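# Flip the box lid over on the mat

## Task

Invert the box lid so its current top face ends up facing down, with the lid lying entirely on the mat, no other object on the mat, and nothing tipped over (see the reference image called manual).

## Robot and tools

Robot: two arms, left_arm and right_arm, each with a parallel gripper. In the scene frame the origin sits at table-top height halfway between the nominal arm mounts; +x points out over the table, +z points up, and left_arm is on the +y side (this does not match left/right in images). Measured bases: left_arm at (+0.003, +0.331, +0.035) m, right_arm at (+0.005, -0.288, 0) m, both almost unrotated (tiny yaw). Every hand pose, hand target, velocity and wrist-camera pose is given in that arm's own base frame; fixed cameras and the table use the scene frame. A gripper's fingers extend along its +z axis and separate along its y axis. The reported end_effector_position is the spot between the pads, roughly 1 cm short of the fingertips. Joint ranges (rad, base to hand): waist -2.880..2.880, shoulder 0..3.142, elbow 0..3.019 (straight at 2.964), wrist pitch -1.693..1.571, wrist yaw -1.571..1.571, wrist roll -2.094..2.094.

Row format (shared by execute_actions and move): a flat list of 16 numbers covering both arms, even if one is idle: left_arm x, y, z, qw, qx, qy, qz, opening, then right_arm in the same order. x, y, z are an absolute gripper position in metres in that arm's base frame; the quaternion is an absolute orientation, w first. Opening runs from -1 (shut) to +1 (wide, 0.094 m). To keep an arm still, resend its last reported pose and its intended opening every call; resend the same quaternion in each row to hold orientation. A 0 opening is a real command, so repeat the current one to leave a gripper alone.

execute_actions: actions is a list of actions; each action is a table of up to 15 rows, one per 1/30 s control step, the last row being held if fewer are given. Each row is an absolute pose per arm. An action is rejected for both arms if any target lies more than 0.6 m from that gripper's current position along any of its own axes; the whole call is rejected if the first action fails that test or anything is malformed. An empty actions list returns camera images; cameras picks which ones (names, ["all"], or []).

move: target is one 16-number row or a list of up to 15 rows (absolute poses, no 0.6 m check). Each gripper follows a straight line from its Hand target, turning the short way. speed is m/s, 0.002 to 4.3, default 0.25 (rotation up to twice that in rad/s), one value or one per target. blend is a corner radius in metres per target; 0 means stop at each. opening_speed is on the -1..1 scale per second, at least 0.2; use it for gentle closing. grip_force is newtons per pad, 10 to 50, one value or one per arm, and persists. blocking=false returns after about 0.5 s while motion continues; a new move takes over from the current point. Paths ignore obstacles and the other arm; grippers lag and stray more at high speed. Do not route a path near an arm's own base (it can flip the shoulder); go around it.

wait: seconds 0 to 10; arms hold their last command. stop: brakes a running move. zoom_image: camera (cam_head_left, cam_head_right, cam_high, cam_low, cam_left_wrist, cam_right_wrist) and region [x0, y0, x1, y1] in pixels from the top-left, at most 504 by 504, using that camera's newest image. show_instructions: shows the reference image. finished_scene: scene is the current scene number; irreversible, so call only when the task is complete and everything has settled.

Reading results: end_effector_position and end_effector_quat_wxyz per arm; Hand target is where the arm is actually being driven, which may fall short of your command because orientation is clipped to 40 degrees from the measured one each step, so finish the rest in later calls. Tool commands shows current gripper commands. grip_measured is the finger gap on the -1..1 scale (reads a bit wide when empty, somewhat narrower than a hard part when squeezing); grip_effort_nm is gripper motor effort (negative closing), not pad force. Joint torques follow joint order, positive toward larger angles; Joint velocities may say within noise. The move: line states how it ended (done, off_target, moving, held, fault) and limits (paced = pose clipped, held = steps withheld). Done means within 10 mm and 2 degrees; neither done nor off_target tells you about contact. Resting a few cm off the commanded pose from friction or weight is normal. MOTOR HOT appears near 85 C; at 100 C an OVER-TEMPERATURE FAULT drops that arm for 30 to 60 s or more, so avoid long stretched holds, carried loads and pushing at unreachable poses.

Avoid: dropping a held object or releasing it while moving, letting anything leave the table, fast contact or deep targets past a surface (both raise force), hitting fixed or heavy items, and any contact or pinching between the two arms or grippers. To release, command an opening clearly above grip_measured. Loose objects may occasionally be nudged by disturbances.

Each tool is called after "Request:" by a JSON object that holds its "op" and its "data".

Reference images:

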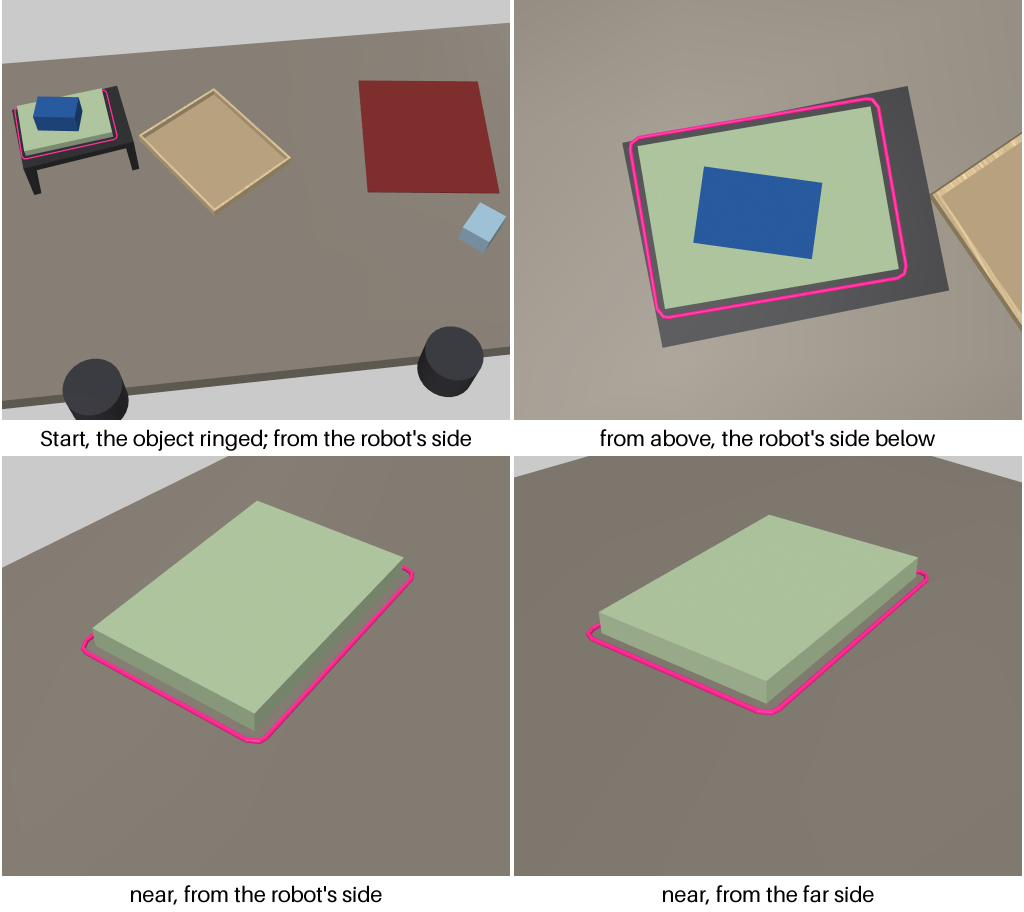

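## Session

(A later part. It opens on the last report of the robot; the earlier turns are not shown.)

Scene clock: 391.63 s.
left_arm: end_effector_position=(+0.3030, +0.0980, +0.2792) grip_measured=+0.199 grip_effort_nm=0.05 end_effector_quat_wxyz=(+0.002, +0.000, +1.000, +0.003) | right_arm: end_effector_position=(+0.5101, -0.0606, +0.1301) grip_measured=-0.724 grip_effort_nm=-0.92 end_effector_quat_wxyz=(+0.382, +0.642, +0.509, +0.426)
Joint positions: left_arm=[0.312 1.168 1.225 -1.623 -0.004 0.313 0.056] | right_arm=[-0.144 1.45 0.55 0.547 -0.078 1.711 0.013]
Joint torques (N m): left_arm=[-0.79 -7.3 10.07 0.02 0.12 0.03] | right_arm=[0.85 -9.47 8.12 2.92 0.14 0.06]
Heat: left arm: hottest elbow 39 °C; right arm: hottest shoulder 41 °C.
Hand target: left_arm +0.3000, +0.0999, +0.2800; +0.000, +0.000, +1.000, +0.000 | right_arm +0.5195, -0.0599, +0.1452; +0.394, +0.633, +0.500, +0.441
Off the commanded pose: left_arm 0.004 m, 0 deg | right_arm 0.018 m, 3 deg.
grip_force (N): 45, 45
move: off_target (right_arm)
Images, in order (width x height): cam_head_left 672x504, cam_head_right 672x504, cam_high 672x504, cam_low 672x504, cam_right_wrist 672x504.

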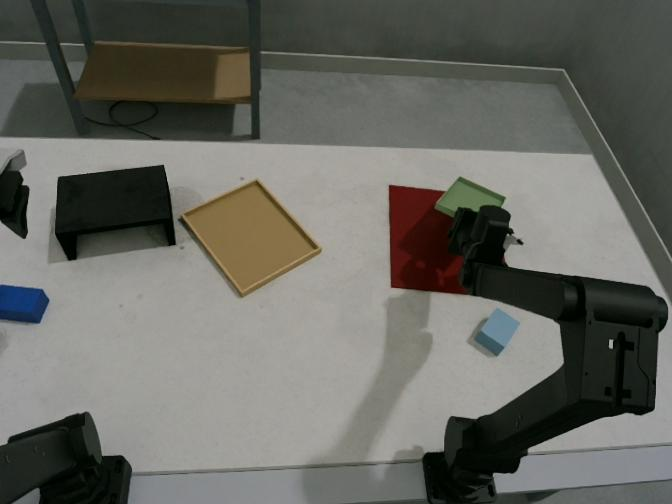

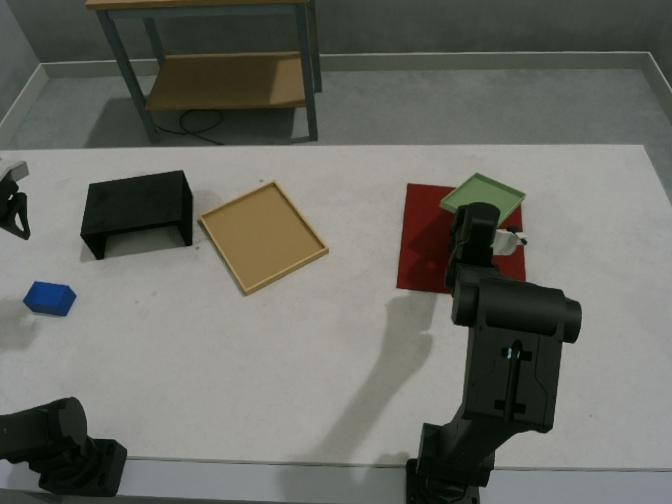

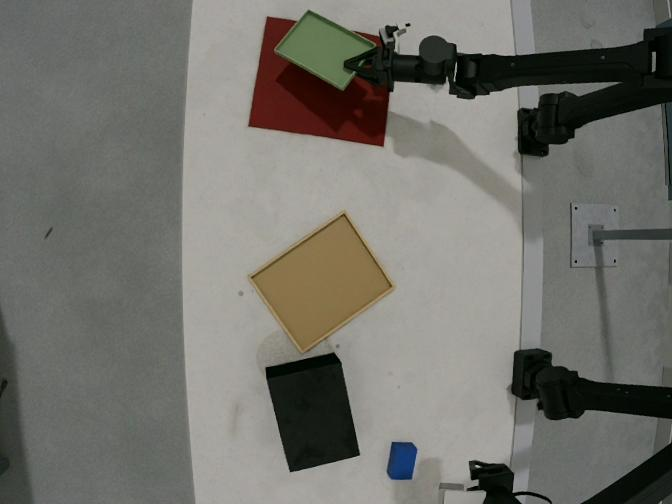

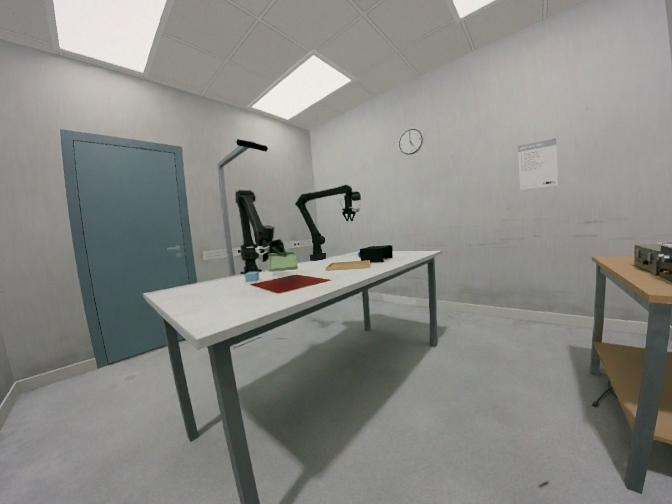

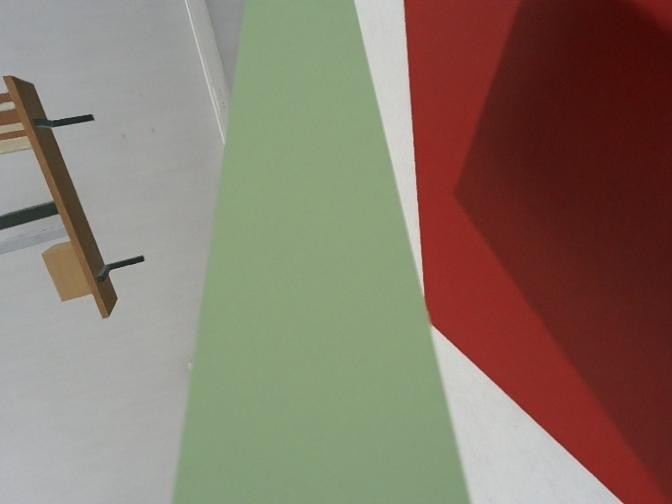

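Request:
{"op": "move", "data": {"target": [0.3, 0.1, 0.28, 0, 0, 1, 0, 0.2, 0.522, -0.03, 0.082,0.3941,0.6327,0.4995,0.4414, -1], "speed": 0.15, "cameras": ["cam_head_left","cam_head_right","cam_high","cam_low"]}}

Request:
{"op": "zoom_image", "data": {"camera": "cam_low", "region": [230, 200, 350, 300]}}

Request:
{"op": "zoom_image", "data": {"camera": "cam_high", "region": [230, 0, 430, 160]}}

Scene clock: 399.07 s.
left_arm: end_effector_position=(+0.3030, +0.0980, +0.2792) grip_measured=+0.199 grip_effort_nm=0.05 end_effector_quat_wxyz=(+0.002, +0.000, +1.000, +0.003) | right_arm: end_effector_position=(+0.5163, -0.0320, +0.0717) grip_measured=-0.724 grip_effort_nm=-0.92 end_effector_quat_wxyz=(+0.386, +0.640, +0.509, +0.428)
Joint positions: left_arm=[0.312 1.168 1.225 -1.623 -0.004 0.313 0.056] | right_arm=[-0.06 1.659 0.523 0.794 0.003 1.737 0.013]
Joint torques (N m): left_arm=[-0.79 -7.36 10.06 0.05 0.11 0.03] | right_arm=[0.85 -10.93 5.61 2.86 0.16 0.1]
Heat: left arm: hottest elbow 40 °C; right arm: hottest elbow 41 °C.
Hand target: left_arm +0.3000, +0.0999, +0.2800; +0.000, +0.000, +1.000, +0.000 | right_arm +0.5218, -0.0299, +0.0820; +0.394, +0.633, +0.500, +0.441
Off the commanded pose: left_arm 0.004 m, 0 deg | right_arm 0.012 m, 2 deg.
grip_force (N): 45, 45
move: off_target (right_arm)
Images, in order (width x height): cam_head_left 672x504, cam_head_right 672x504, cam_high 672x504, cam_low 672x504.

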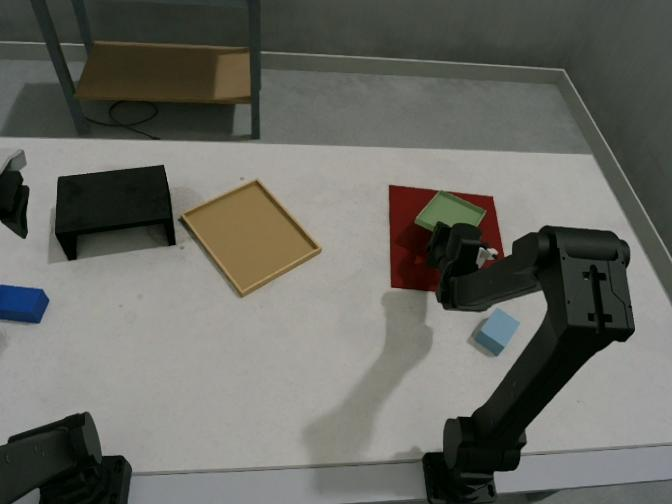

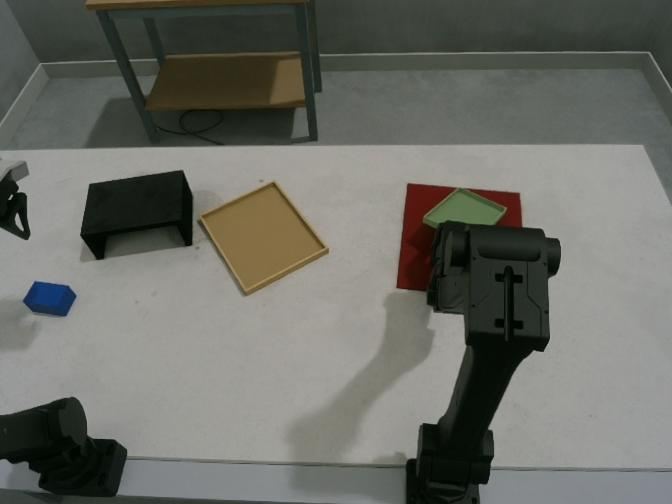

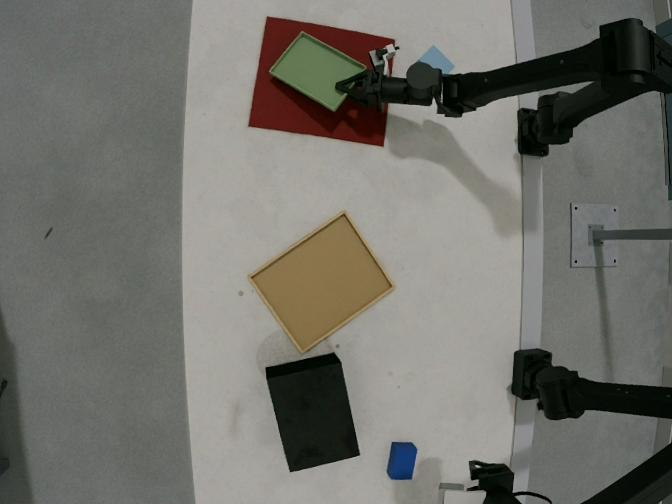

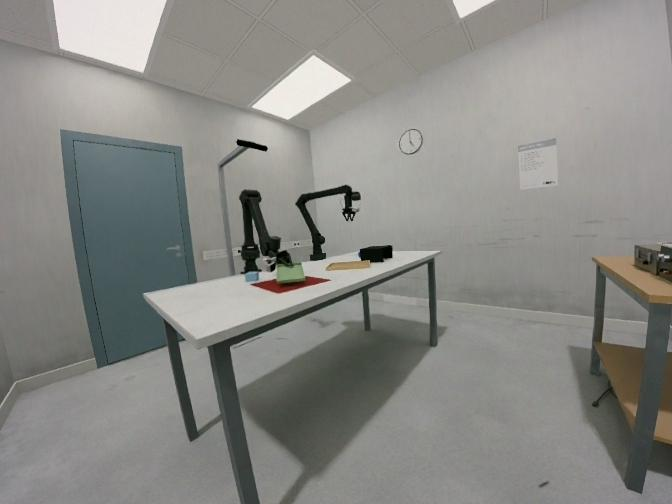

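Scaled by 4.200 from the camera's 672x504 image, which has a finer 960x720 frame.

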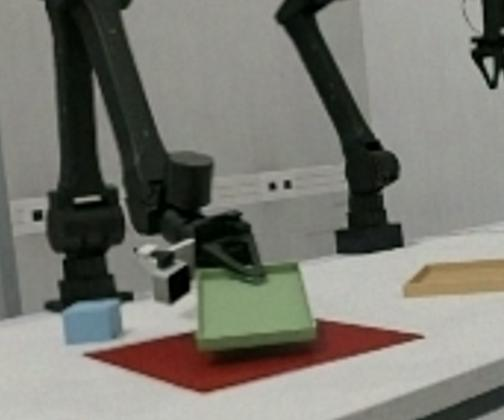

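Scaled by 2.520 from the camera's 672x504 image, which has a finer 960x720 frame.

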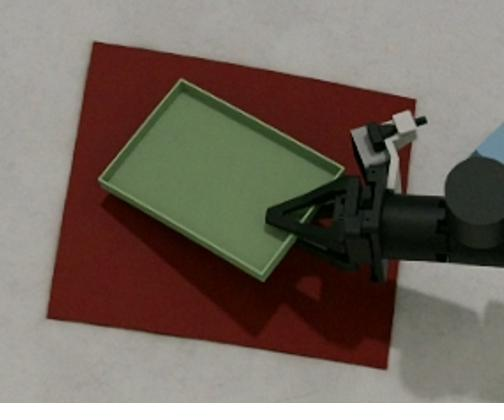

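Request:
{"op": "move", "data": {"target": [[0.3, 0.1, 0.28, 0, 0, 1, 0, 0.2, 0.509, -0.017, 0.072,0.3941,0.6327,0.4995,0.4414, -1],[0.3, 0.1, 0.28, 0, 0, 1, 0, 0.2, 0.509, -0.017, 0.055,0.3941,0.6327,0.4995,0.4414, -1]], "speed": [0.1,0.04], "blend": [0.01,0], "cameras": ["cam_head_left","cam_high","cam_low"]}}

Request:
{"op": "zoom_image", "data": {"camera": "cam_low", "region": [230, 200, 350, 300]}}

Request:
{"op": "zoom_image", "data": {"camera": "cam_high", "region": [230, 0, 430, 160]}}

Scene clock: 408.73 s.
left_arm: end_effector_position=(+0.3030, +0.0980, +0.2792) grip_measured=+0.199 grip_effort_nm=0.05 end_effector_quat_wxyz=(+0.002, +0.000, +1.000, +0.003) | right_arm: end_effector_position=(+0.5062, -0.0192, +0.0502) grip_measured=-0.724 grip_effort_nm=-0.92 end_effector_quat_wxyz=(+0.390, +0.637, +0.506, +0.431)
Joint positions: left_arm=[0.312 1.168 1.225 -1.623 -0.004 0.313 0.056] | right_arm=[-0.024 1.735 0.487 0.917 0.037 1.747 0.013]
Joint torques (N m): left_arm=[-0.79 -7.36 10.07 0.03 0.11 0.03] | right_arm=[0.85 -10.52 4.42 2.93 0.15 0.07]
Heat: left arm: hottest elbow 40 °C; right arm: hottest elbow 41 °C.
Hand target: left_arm +0.3000, +0.0999, +0.2800; +0.000, +0.000, +1.000, +0.000 | right_arm +0.5089, -0.0170, +0.0550; +0.394, +0.633, +0.500, +0.441
Off the commanded pose: left_arm 0.004 m, 0 deg | right_arm 0.006 m, 2 deg.
grip_force (N): 45, 45
move: done; blend cut to 0.0085 m at target 1
Images, in order (width x height): cam_head_left 672x504, cam_high 672x504, cam_low 672x504.

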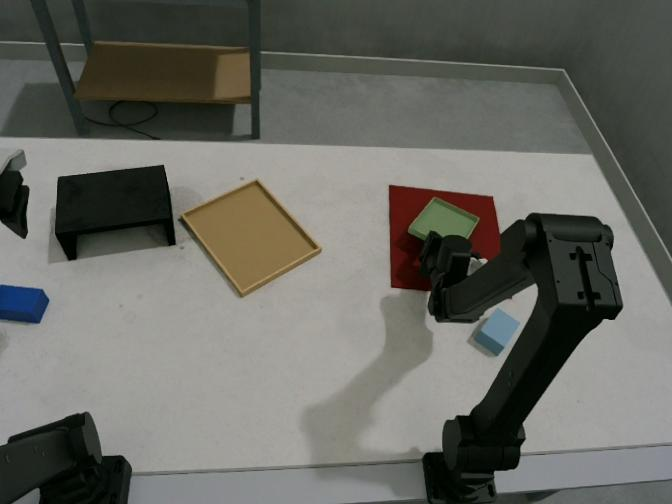

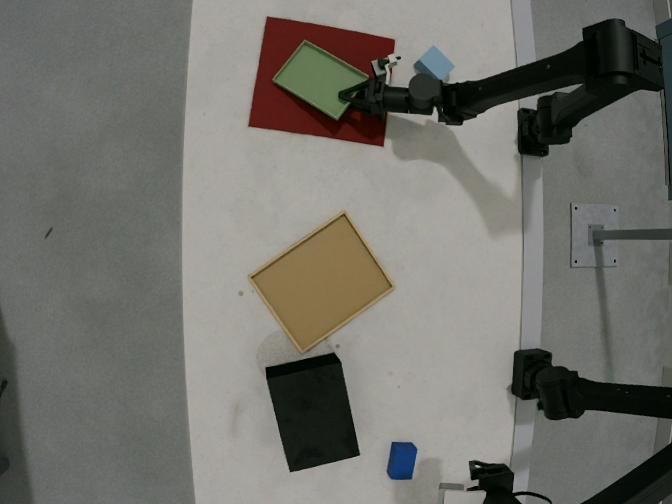

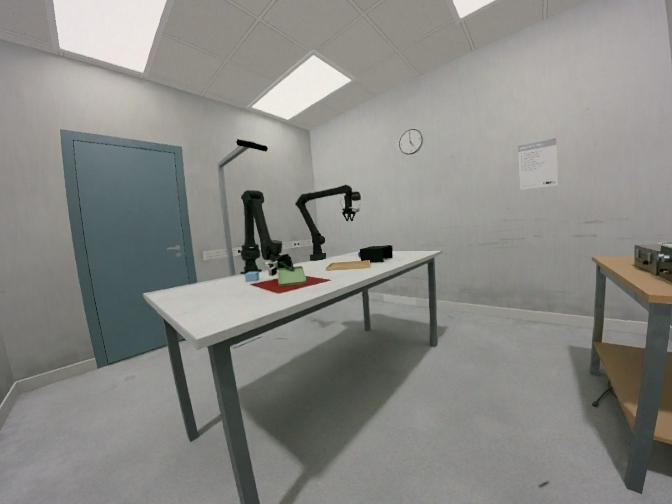

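Scaled by 4.200 from the camera's 672x504 image, which has a finer 960x720 frame.

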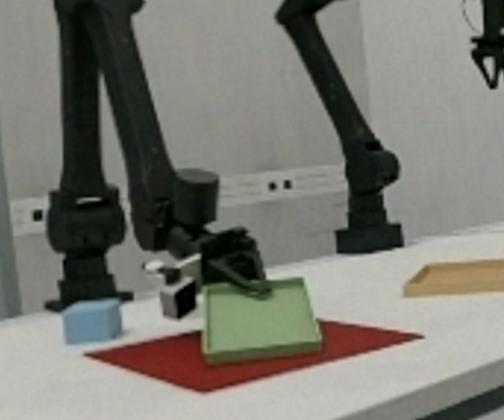

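Scaled by 2.520 from the camera's 672x504 image, which has a finer 960x720 frame.

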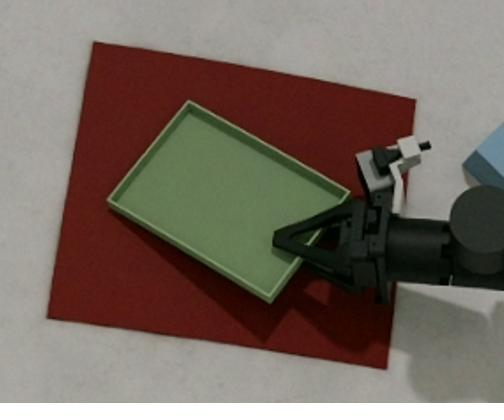

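Request:
{"op": "move", "data": {"target": [0.3, 0.1, 0.28, 0, 0, 1, 0, 0.2, 0.506, -0.016, 0.044,0.4337,0.6011,0.4945,0.4537, -1], "speed": 0.04, "cameras": ["cam_head_left","cam_high","cam_low","cam_right_wrist"]}}

Request:
{"op": "zoom_image", "data": {"camera": "cam_low", "region": [230, 220, 330, 300]}}

Request:
{"op": "zoom_image", "data": {"camera": "cam_head_left", "region": [370, 160, 540, 360]}}

Scene clock: 419.37 s.
left_arm: end_effector_position=(+0.3030, +0.0980, +0.2792) grip_measured=+0.199 grip_effort_nm=0.05 end_effector_quat_wxyz=(+0.002, +0.000, +1.000, +0.003) | right_arm: end_effector_position=(+0.5043, -0.0194, +0.0385) grip_measured=-0.724 grip_effort_nm=-0.92 end_effector_quat_wxyz=(+0.425, +0.612, +0.494, +0.448)
Joint positions: left_arm=[0.312 1.168 1.225 -1.623 -0.004 0.313 0.056] | right_arm=[-0.016 1.862 0.471 1.15 0.062 1.718 0.013]
Joint torques (N m): left_arm=[-0.85 -7.3 10.07 0.01 0.11 0.03] | right_arm=[1.03 -11.11 3.21 3.03 0.15 -0.12]
Heat: left arm: hottest elbow 40 °C; right arm: hottest elbow 40 °C.
Hand target: left_arm +0.3000, +0.0999, +0.2800; +0.000, +0.000, +1.000, +0.000 | right_arm +0.5059, -0.0160, +0.0440; +0.433, +0.602, +0.495, +0.454
Off the commanded pose: left_arm 0.004 m, 0 deg | right_arm 0.007 m, 2 deg.
grip_force (N): 45, 45
move: done
Images, in order (width x height): cam_head_left 672x504, cam_high 672x504, cam_low 672x504, cam_right_wrist 672x504.

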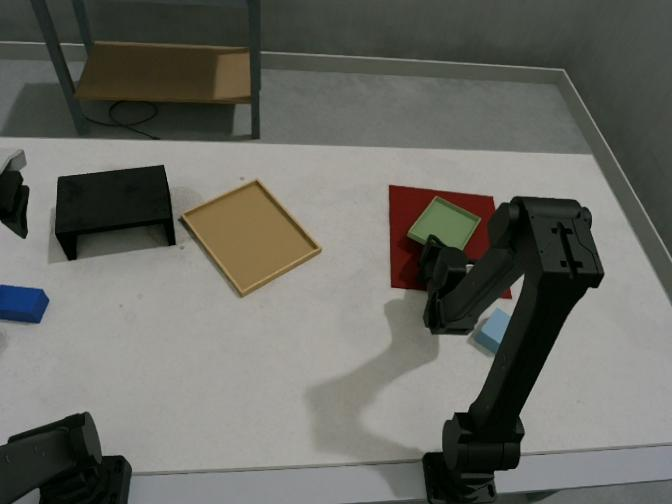

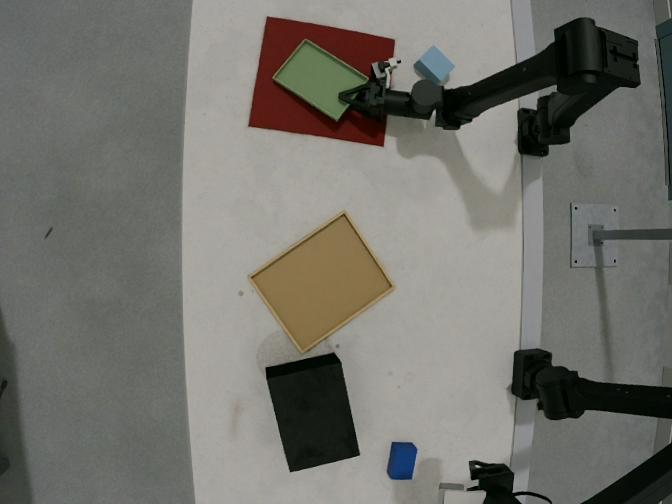

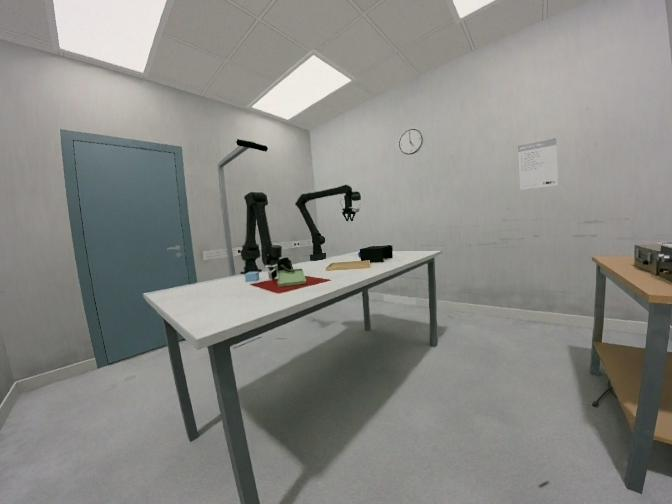

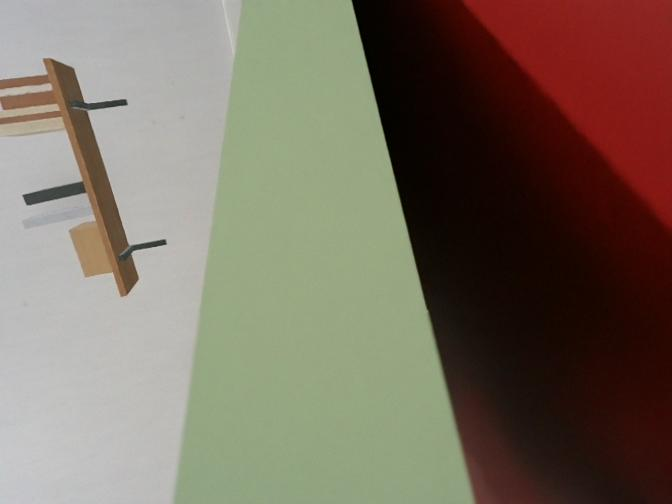

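Scaled by 5.040 from the camera's 672x504 image, which has a finer 960x720 frame.

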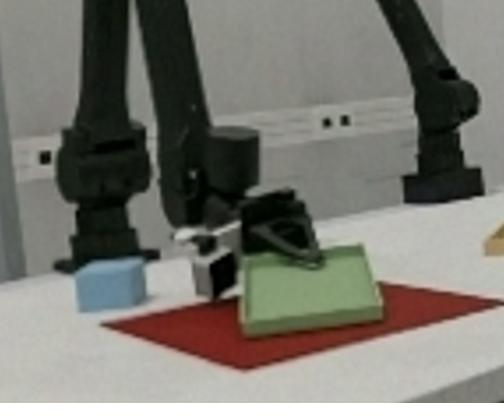

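Scaled by 2.520 from the camera's 672x504 image, which has a finer 960x720 frame.

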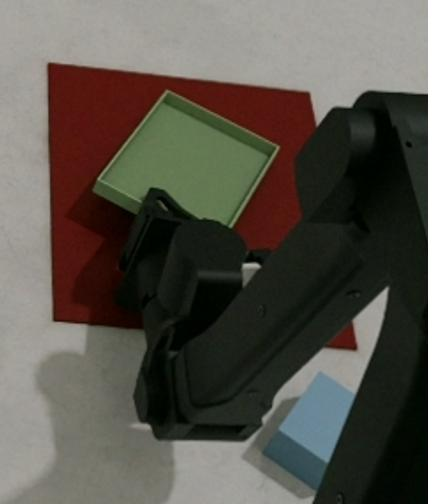

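Request:
{"op": "move", "data": {"target": [0.3, 0.1, 0.28, 0, 0, 1, 0, 0.2, 0.506, -0.016, 0.044,0.4337,0.6011,0.4945,0.4537, -0.3], "speed": 0.04, "opening_speed": 0.5, "cameras": ["cam_head_left","cam_high","cam_low","cam_right_wrist"]}}

Request:
{"op": "zoom_image", "data": {"camera": "cam_low", "region": [230, 220, 330, 300]}}

Scene clock: 427.30 s.
left_arm: end_effector_position=(+0.3030, +0.0980, +0.2792) grip_measured=+0.199 grip_effort_nm=0.05 end_effector_quat_wxyz=(+0.002, +0.000, +1.000, +0.003) | right_arm: end_effector_position=(+0.5045, -0.0195, +0.0393) grip_measured=-0.304 grip_effort_nm=0.17 end_effector_quat_wxyz=(+0.426, +0.611, +0.494, +0.448)
Joint positions: left_arm=[0.312 1.168 1.225 -1.623 -0.004 0.313 0.056] | right_arm=[-0.016 1.862 0.471 1.153 0.062 1.716 0.033]
Joint torques (N m): left_arm=[-0.85 -7.36 10.07 0.03 0.12 0.03] | right_arm=[1.08 -11.05 3.21 2.85 0.13 -0.13]
Heat: left arm: hottest elbow 40 °C; right arm: hottest shoulder 39 °C.
Hand target: left_arm +0.3000, +0.0999, +0.2800; +0.000, +0.000, +1.000, +0.000 | right_arm +0.5059, -0.0160, +0.0440; +0.434, +0.601, +0.495, +0.454
Off the commanded pose: left_arm 0.004 m, 0 deg | right_arm 0.006 m, 2 deg.
grip_force (N): 45, 45
move: done
Images, in order (width x height): cam_head_left 672x504, cam_high 672x504, cam_low 672x504, cam_right_wrist 672x504.

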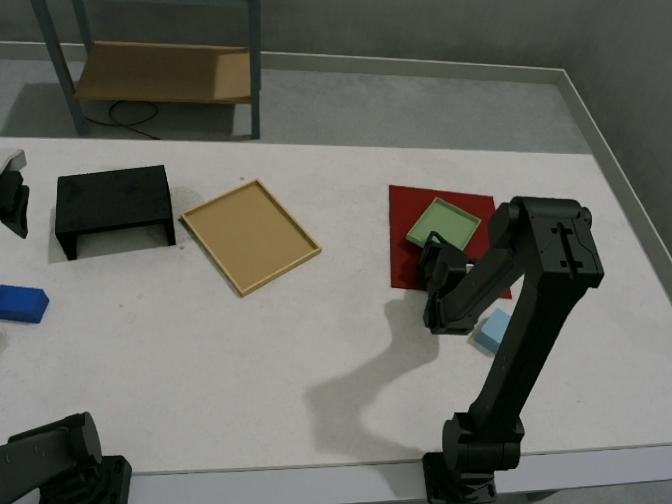

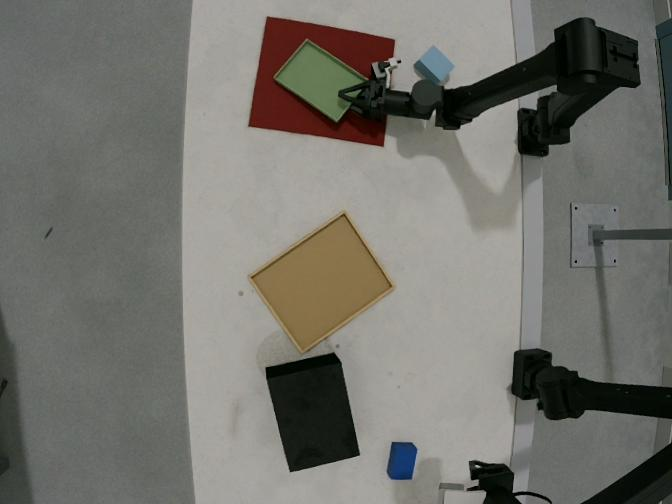

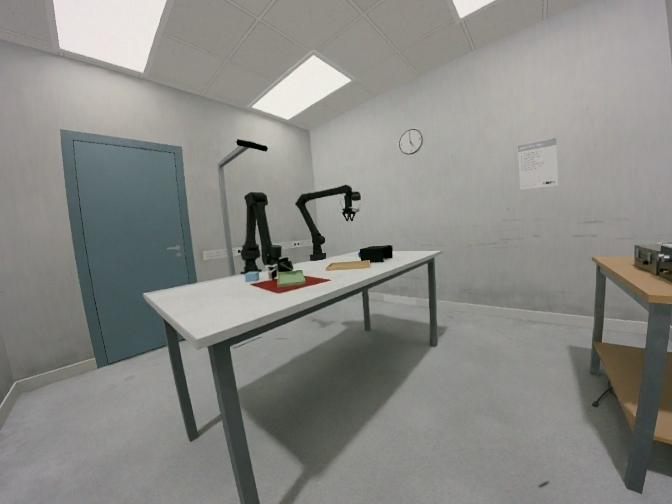

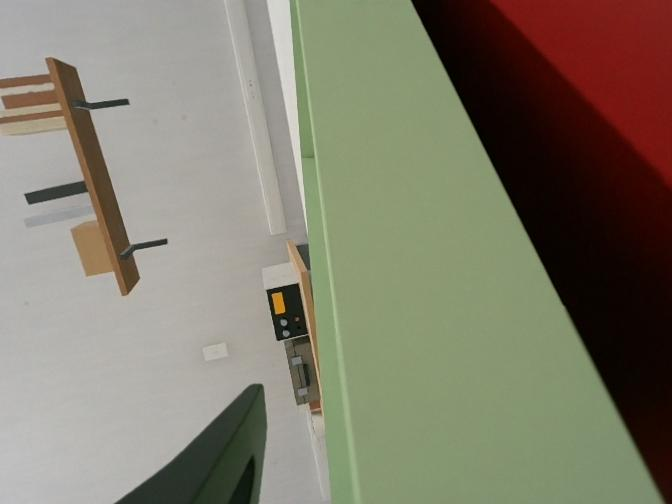

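Scaled by 5.040 from the camera's 672x504 image, which has a finer 960x720 frame.

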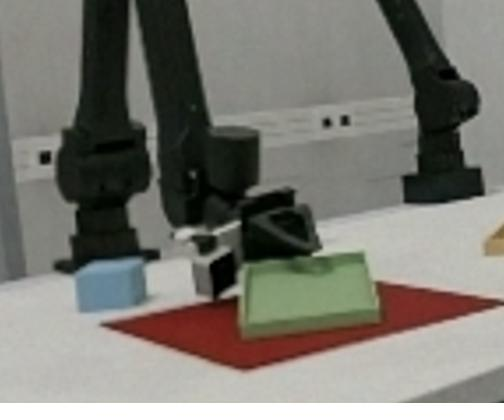

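Request:
{"op": "move", "data": {"target": [[0.3, 0.1, 0.28, 0, 0, 1, 0, 0.2, 0.506, -0.016, 0.044,0.4337,0.6011,0.4945,0.4537, -0.05],[0.3, 0.1, 0.28, 0, 0, 1, 0, 0.2, 0.505, -0.016, 0.036,0.4337,0.6011,0.4945,0.4537, -0.05]], "speed": 0.04, "opening_speed": 0.5, "cameras": ["cam_high","cam_low","cam_right_wrist"]}}

Request:
{"op": "zoom_image", "data": {"camera": "cam_low", "region": [230, 220, 330, 300]}}

Scene clock: 443.23 s.
left_arm: end_effector_position=(+0.3030, +0.0980, +0.2792) grip_measured=+0.199 grip_effort_nm=0.05 end_effector_quat_wxyz=(+0.002, +0.000, +1.000, +0.003) | right_arm: end_effector_position=(+0.5044, -0.0195, +0.0364) grip_measured=-0.053 grip_effort_nm=0.16 end_effector_quat_wxyz=(+0.430, +0.607, +0.493, +0.451)
Joint positions: left_arm=[0.312 1.168 1.225 -1.623 -0.004 0.313 0.056] | right_arm=[-0.016 1.887 0.471 1.191 0.062 1.713 0.045]
Joint torques (N m): left_arm=[-0.79 -7.3 10.07 0.02 0.11 0.03] | right_arm=[1.03 -10.52 3.07 2.62 0.13 -0.1]
Heat: left arm: hottest elbow 40 °C; right arm: hottest shoulder 38 °C.
Hand target: left_arm +0.3000, +0.0999, +0.2800; +0.000, +0.000, +1.000, +0.000 | right_arm +0.5049, -0.0160, +0.0360; +0.434, +0.601, +0.495, +0.454
Off the commanded pose: left_arm 0.004 m, 0 deg | right_arm 0.004 m, 1 deg.
grip_force (N): 45, 45
move: done
Images, in order (width x height): cam_high 672x504, cam_low 672x504, cam_right_wrist 672x504.

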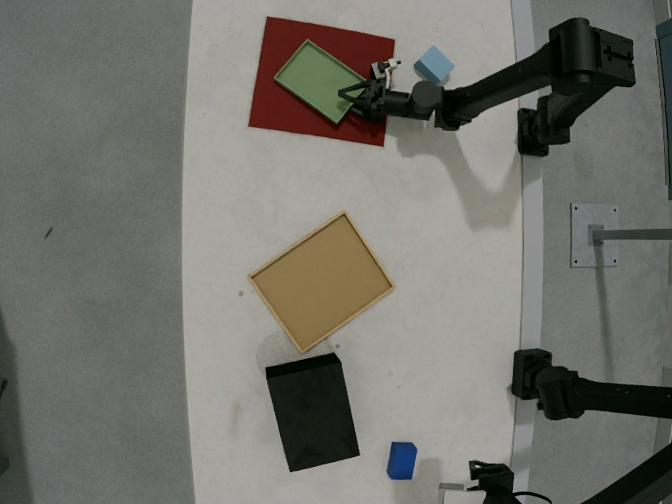

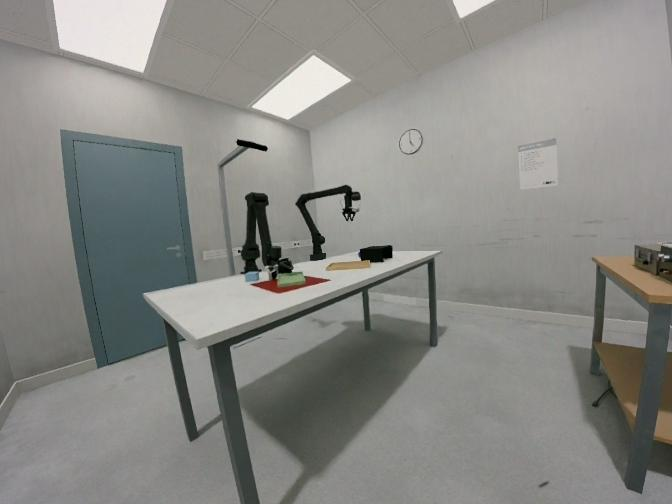

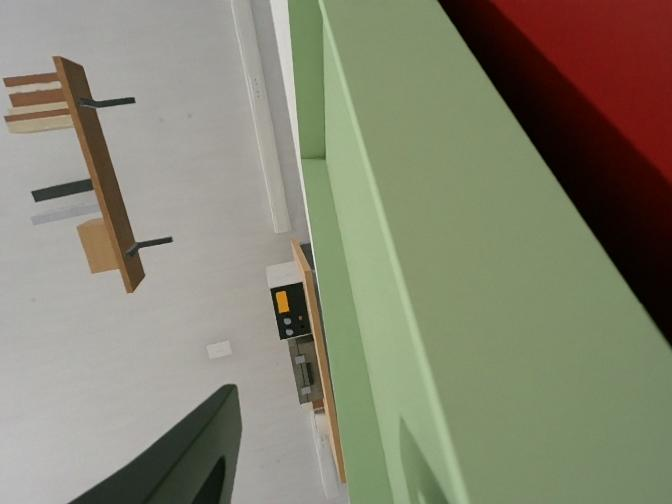

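Scaled by 5.040 from the camera's 672x504 image, which has a finer 960x720 frame.

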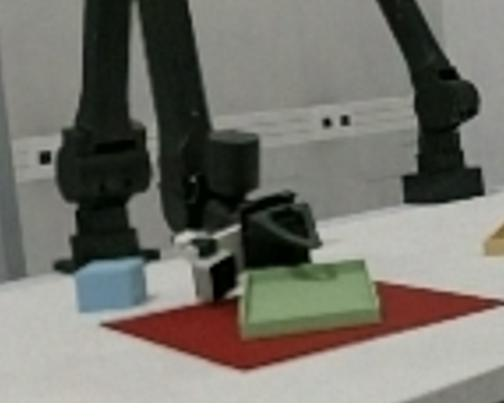

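Request:
{"op": "move", "data": {"target": [[0.3, 0.1, 0.28, 0, 0, 1, 0, 0.2, 0.461, 0.022, 0.037,0.4337,0.6011,0.4945,0.4537, -0.05],[0.3, 0.1, 0.28, 0, 0, 1, 0, 0.2, 0.44, 0.035, 0.15,0.4337,0.6011,0.4945,0.4537, -0.05]], "speed": [0.06,0.2], "blend": [0.005,0], "cameras": ["cam_head_left","cam_head_right","cam_high","cam_low"]}}

Request:
{"op": "zoom_image", "data": {"camera": "cam_low", "region": [230, 220, 330, 300]}}

Request:
{"op": "zoom_image", "data": {"camera": "cam_high", "region": [230, 0, 430, 160]}}

Scene clock: 454.53 s.
left_arm: end_effector_position=(+0.3030, +0.0980, +0.2792) grip_measured=+0.199 grip_effort_nm=0.05 end_effector_quat_wxyz=(+0.002, +0.000, +1.000, +0.003) | right_arm: end_effector_position=(+0.4335, +0.0311, +0.1379) grip_measured=-0.053 grip_effort_nm=0.16 end_effector_quat_wxyz=(+0.433, +0.604, +0.502, +0.443)
Joint positions: left_arm=[0.312 1.168 1.225 -1.623 -0.004 0.313 0.056] | right_arm=[0.169 1.293 0.315 0.736 0.242 1.734 0.045]
Joint torques (N m): left_arm=[-0.79 -7.3 10.06 0.02 0.11 0.04] | right_arm=[1.03 -7.41 7.77 1.29 0.18 0.08]
Heat: left arm: hottest elbow 40 °C; right arm: hottest shoulder 38 °C.
Hand target: left_arm +0.3000, +0.0999, +0.2800; +0.000, +0.000, +1.000, +0.000 | right_arm +0.4398, +0.0349, +0.1502; +0.434, +0.601, +0.494, +0.454
Off the commanded pose: left_arm 0.004 m, 0 deg | right_arm 0.014 m, 2 deg.
grip_force (N): 45, 45
move: off_target (right_arm)
Images, in order (width x height): cam_head_left 672x504, cam_head_right 672x504, cam_high 672x504, cam_low 672x504.

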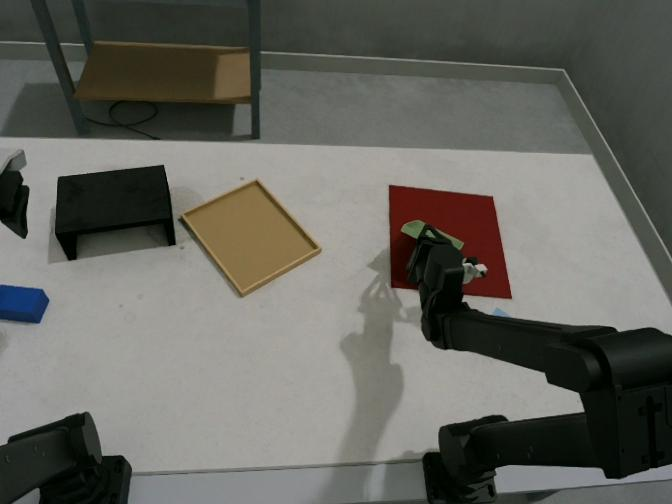

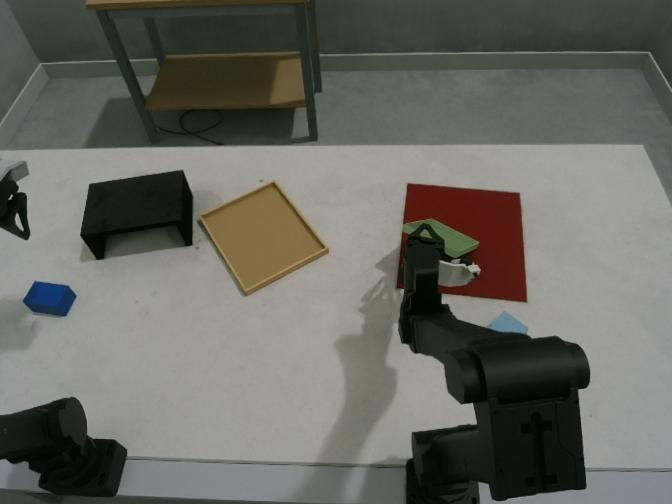

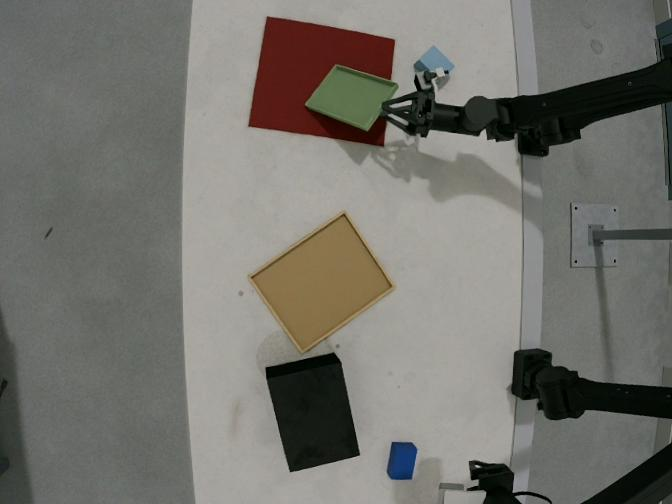

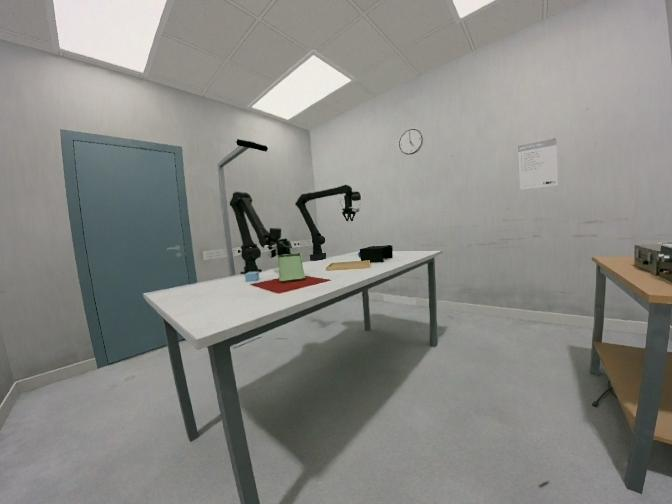

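Scaled by 5.040 from the camera's 672x504 image, which has a finer 960x720 frame.

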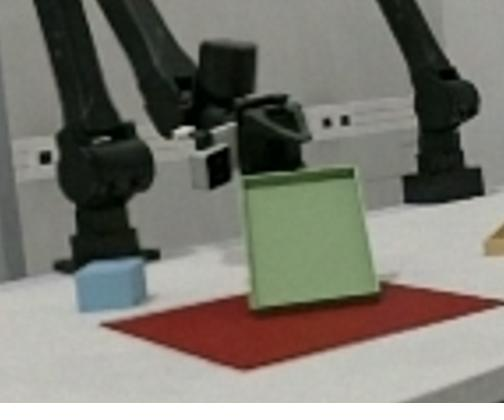

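Scaled by 2.520 from the camera's 672x504 image, which has a finer 960x720 frame.

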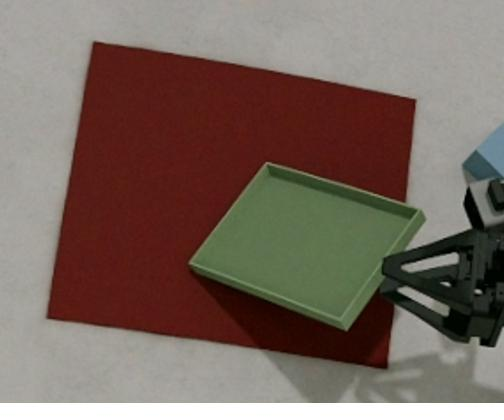

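Request:
{"op": "wait", "data": {"seconds": 0.1, "cameras": ["cam_right_wrist"]}}

Scene clock: 461.23 s.
left_arm: end_effector_position=(+0.3030, +0.0980, +0.2792) grip_measured=+0.199 grip_effort_nm=0.05 end_effector_quat_wxyz=(+0.002, +0.000, +1.000, +0.003) | right_arm: end_effector_position=(+0.4335, +0.0311, +0.1378) grip_measured=-0.053 grip_effort_nm=0.16 end_effector_quat_wxyz=(+0.432, +0.604, +0.502, +0.443)
Joint positions: left_arm=[0.312 1.168 1.225 -1.623 -0.004 0.313 0.056] | right_arm=[0.169 1.293 0.315 0.735 0.242 1.734 0.045]
Joint torques (N m): left_arm=[-0.85 -7.36 10.04 0.02 0.12 0.04] | right_arm=[1.03 -7.41 7.76 1.33 0.18 0.07]
Heat: left arm: hottest elbow 40 °C; right arm: hottest shoulder 38 °C.
Hand target: left_arm +0.3000, +0.0999, +0.2800; +0.000, +0.000, +1.000, +0.000 | right_arm +0.4398, +0.0349, +0.1502; +0.434, +0.601, +0.494, +0.454
Tool commands: left_gripper/opening=+0.2 right_gripper/opening=-0.05
Off the commanded pose: left_arm 0.004 m, 0 deg | right_arm 0.014 m, 2 deg.
grip_force (N): 45, 45
wait: 0.10 s; at rest from the start
Images, in order (width x height): cam_right_wrist 672x504.

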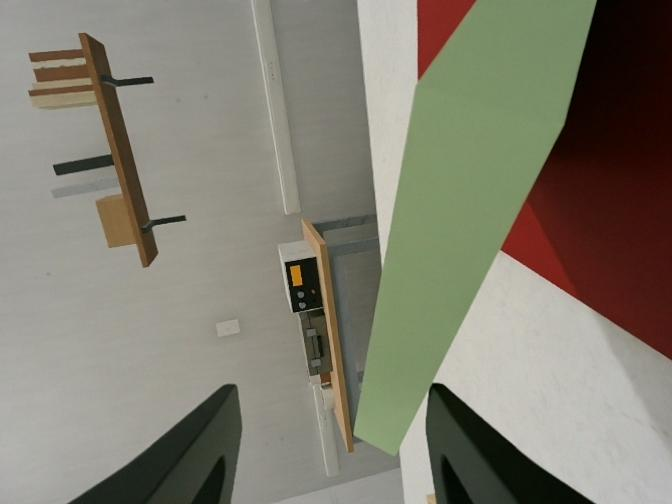

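Request:
{"op": "move", "data": {"target": [0.3, 0.1, 0.28, 0, 0, 1, 0, 0.2, 0.445, 0.035, 0.045,0.4337,0.6011,0.4945,0.4537, -0.05], "speed": 0.08, "cameras": ["cam_high","cam_low","cam_right_wrist"]}}

Request:
{"op": "zoom_image", "data": {"camera": "cam_low", "region": [230, 220, 330, 300]}}

Request:
{"op": "zoom_image", "data": {"camera": "cam_high", "region": [230, 0, 430, 160]}}

Scene clock: 470.77 s.
left_arm: end_effector_position=(+0.3030, +0.0980, +0.2792) grip_measured=+0.199 grip_effort_nm=0.05 end_effector_quat_wxyz=(+0.002, +0.000, +1.000, +0.003) | right_arm: end_effector_position=(+0.4385, +0.0320, +0.0373) grip_measured=-0.053 grip_effort_nm=0.16 end_effector_quat_wxyz=(+0.430, +0.607, +0.505, +0.439)
Joint positions: left_arm=[0.312 1.168 1.225 -1.623 -0.004 0.313 0.056] | right_arm=[0.169 1.822 0.306 1.261 0.242 1.736 0.045]
Joint torques (N m): left_arm=[-0.73 -7.3 10.07 0.03 0.12 0.04] | right_arm=[0.85 -9 3.14 2.81 0.07 0.05]
Heat: left arm: hottest elbow 40 °C; right arm: hottest elbow 38 °C.
Hand target: left_arm +0.3000, +0.0999, +0.2800; +0.000, +0.000, +1.000, +0.000 | right_arm +0.4449, +0.0349, +0.0451; +0.434, +0.601, +0.495, +0.454
Off the commanded pose: left_arm 0.004 m, 0 deg | right_arm 0.010 m, 2 deg.
grip_force (N): 45, 45
move: done
Images, in order (width x height): cam_high 672x504, cam_low 672x504, cam_right_wrist 672x504.

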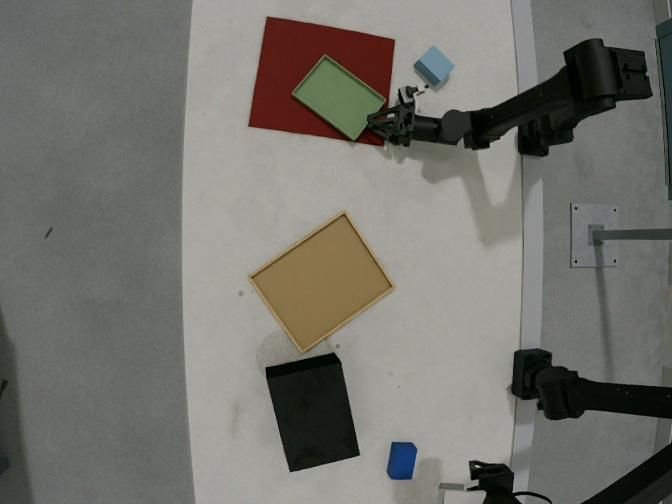

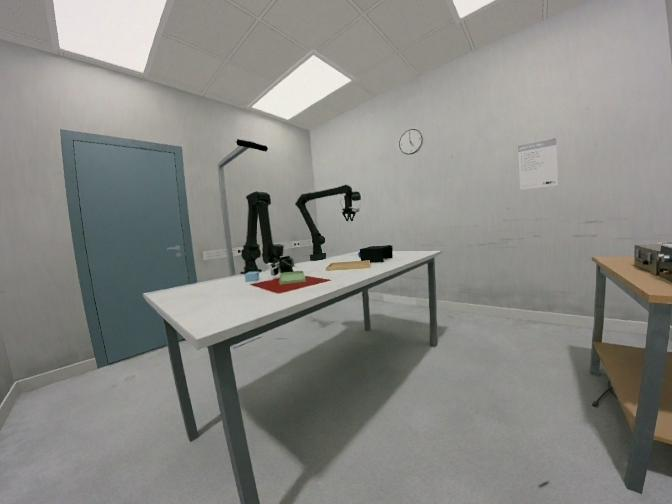

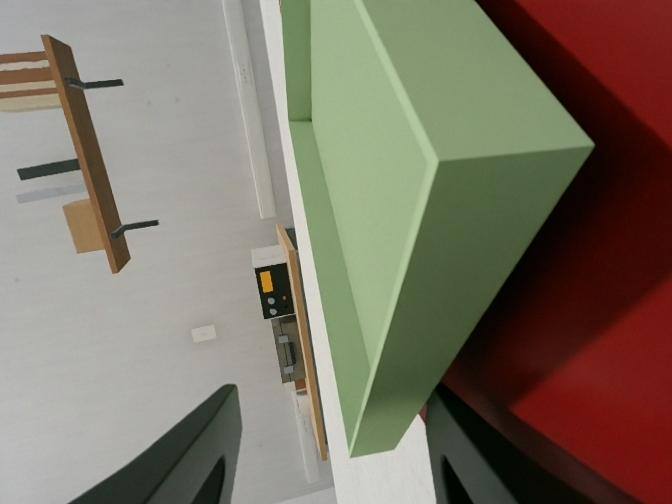

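Scaled by 5.040 from the camera's 672x504 image, which has a finer 960x720 frame.

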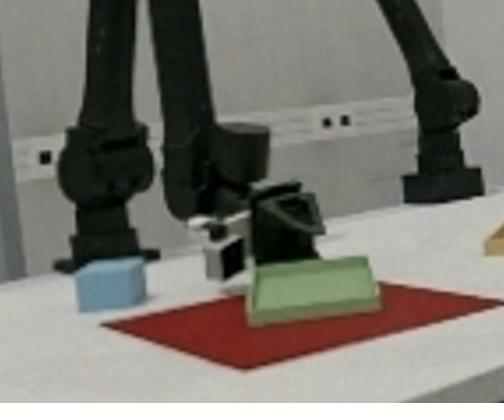

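Scaled by 2.520 from the camera's 672x504 image, which has a finer 960x720 frame.

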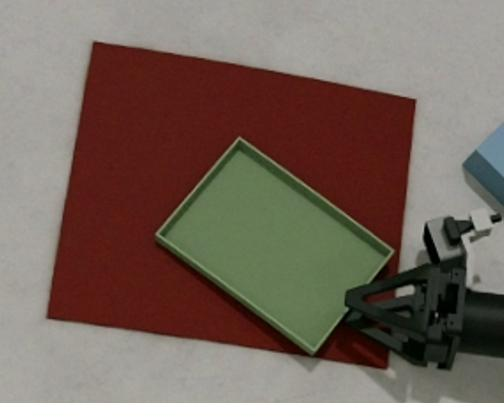

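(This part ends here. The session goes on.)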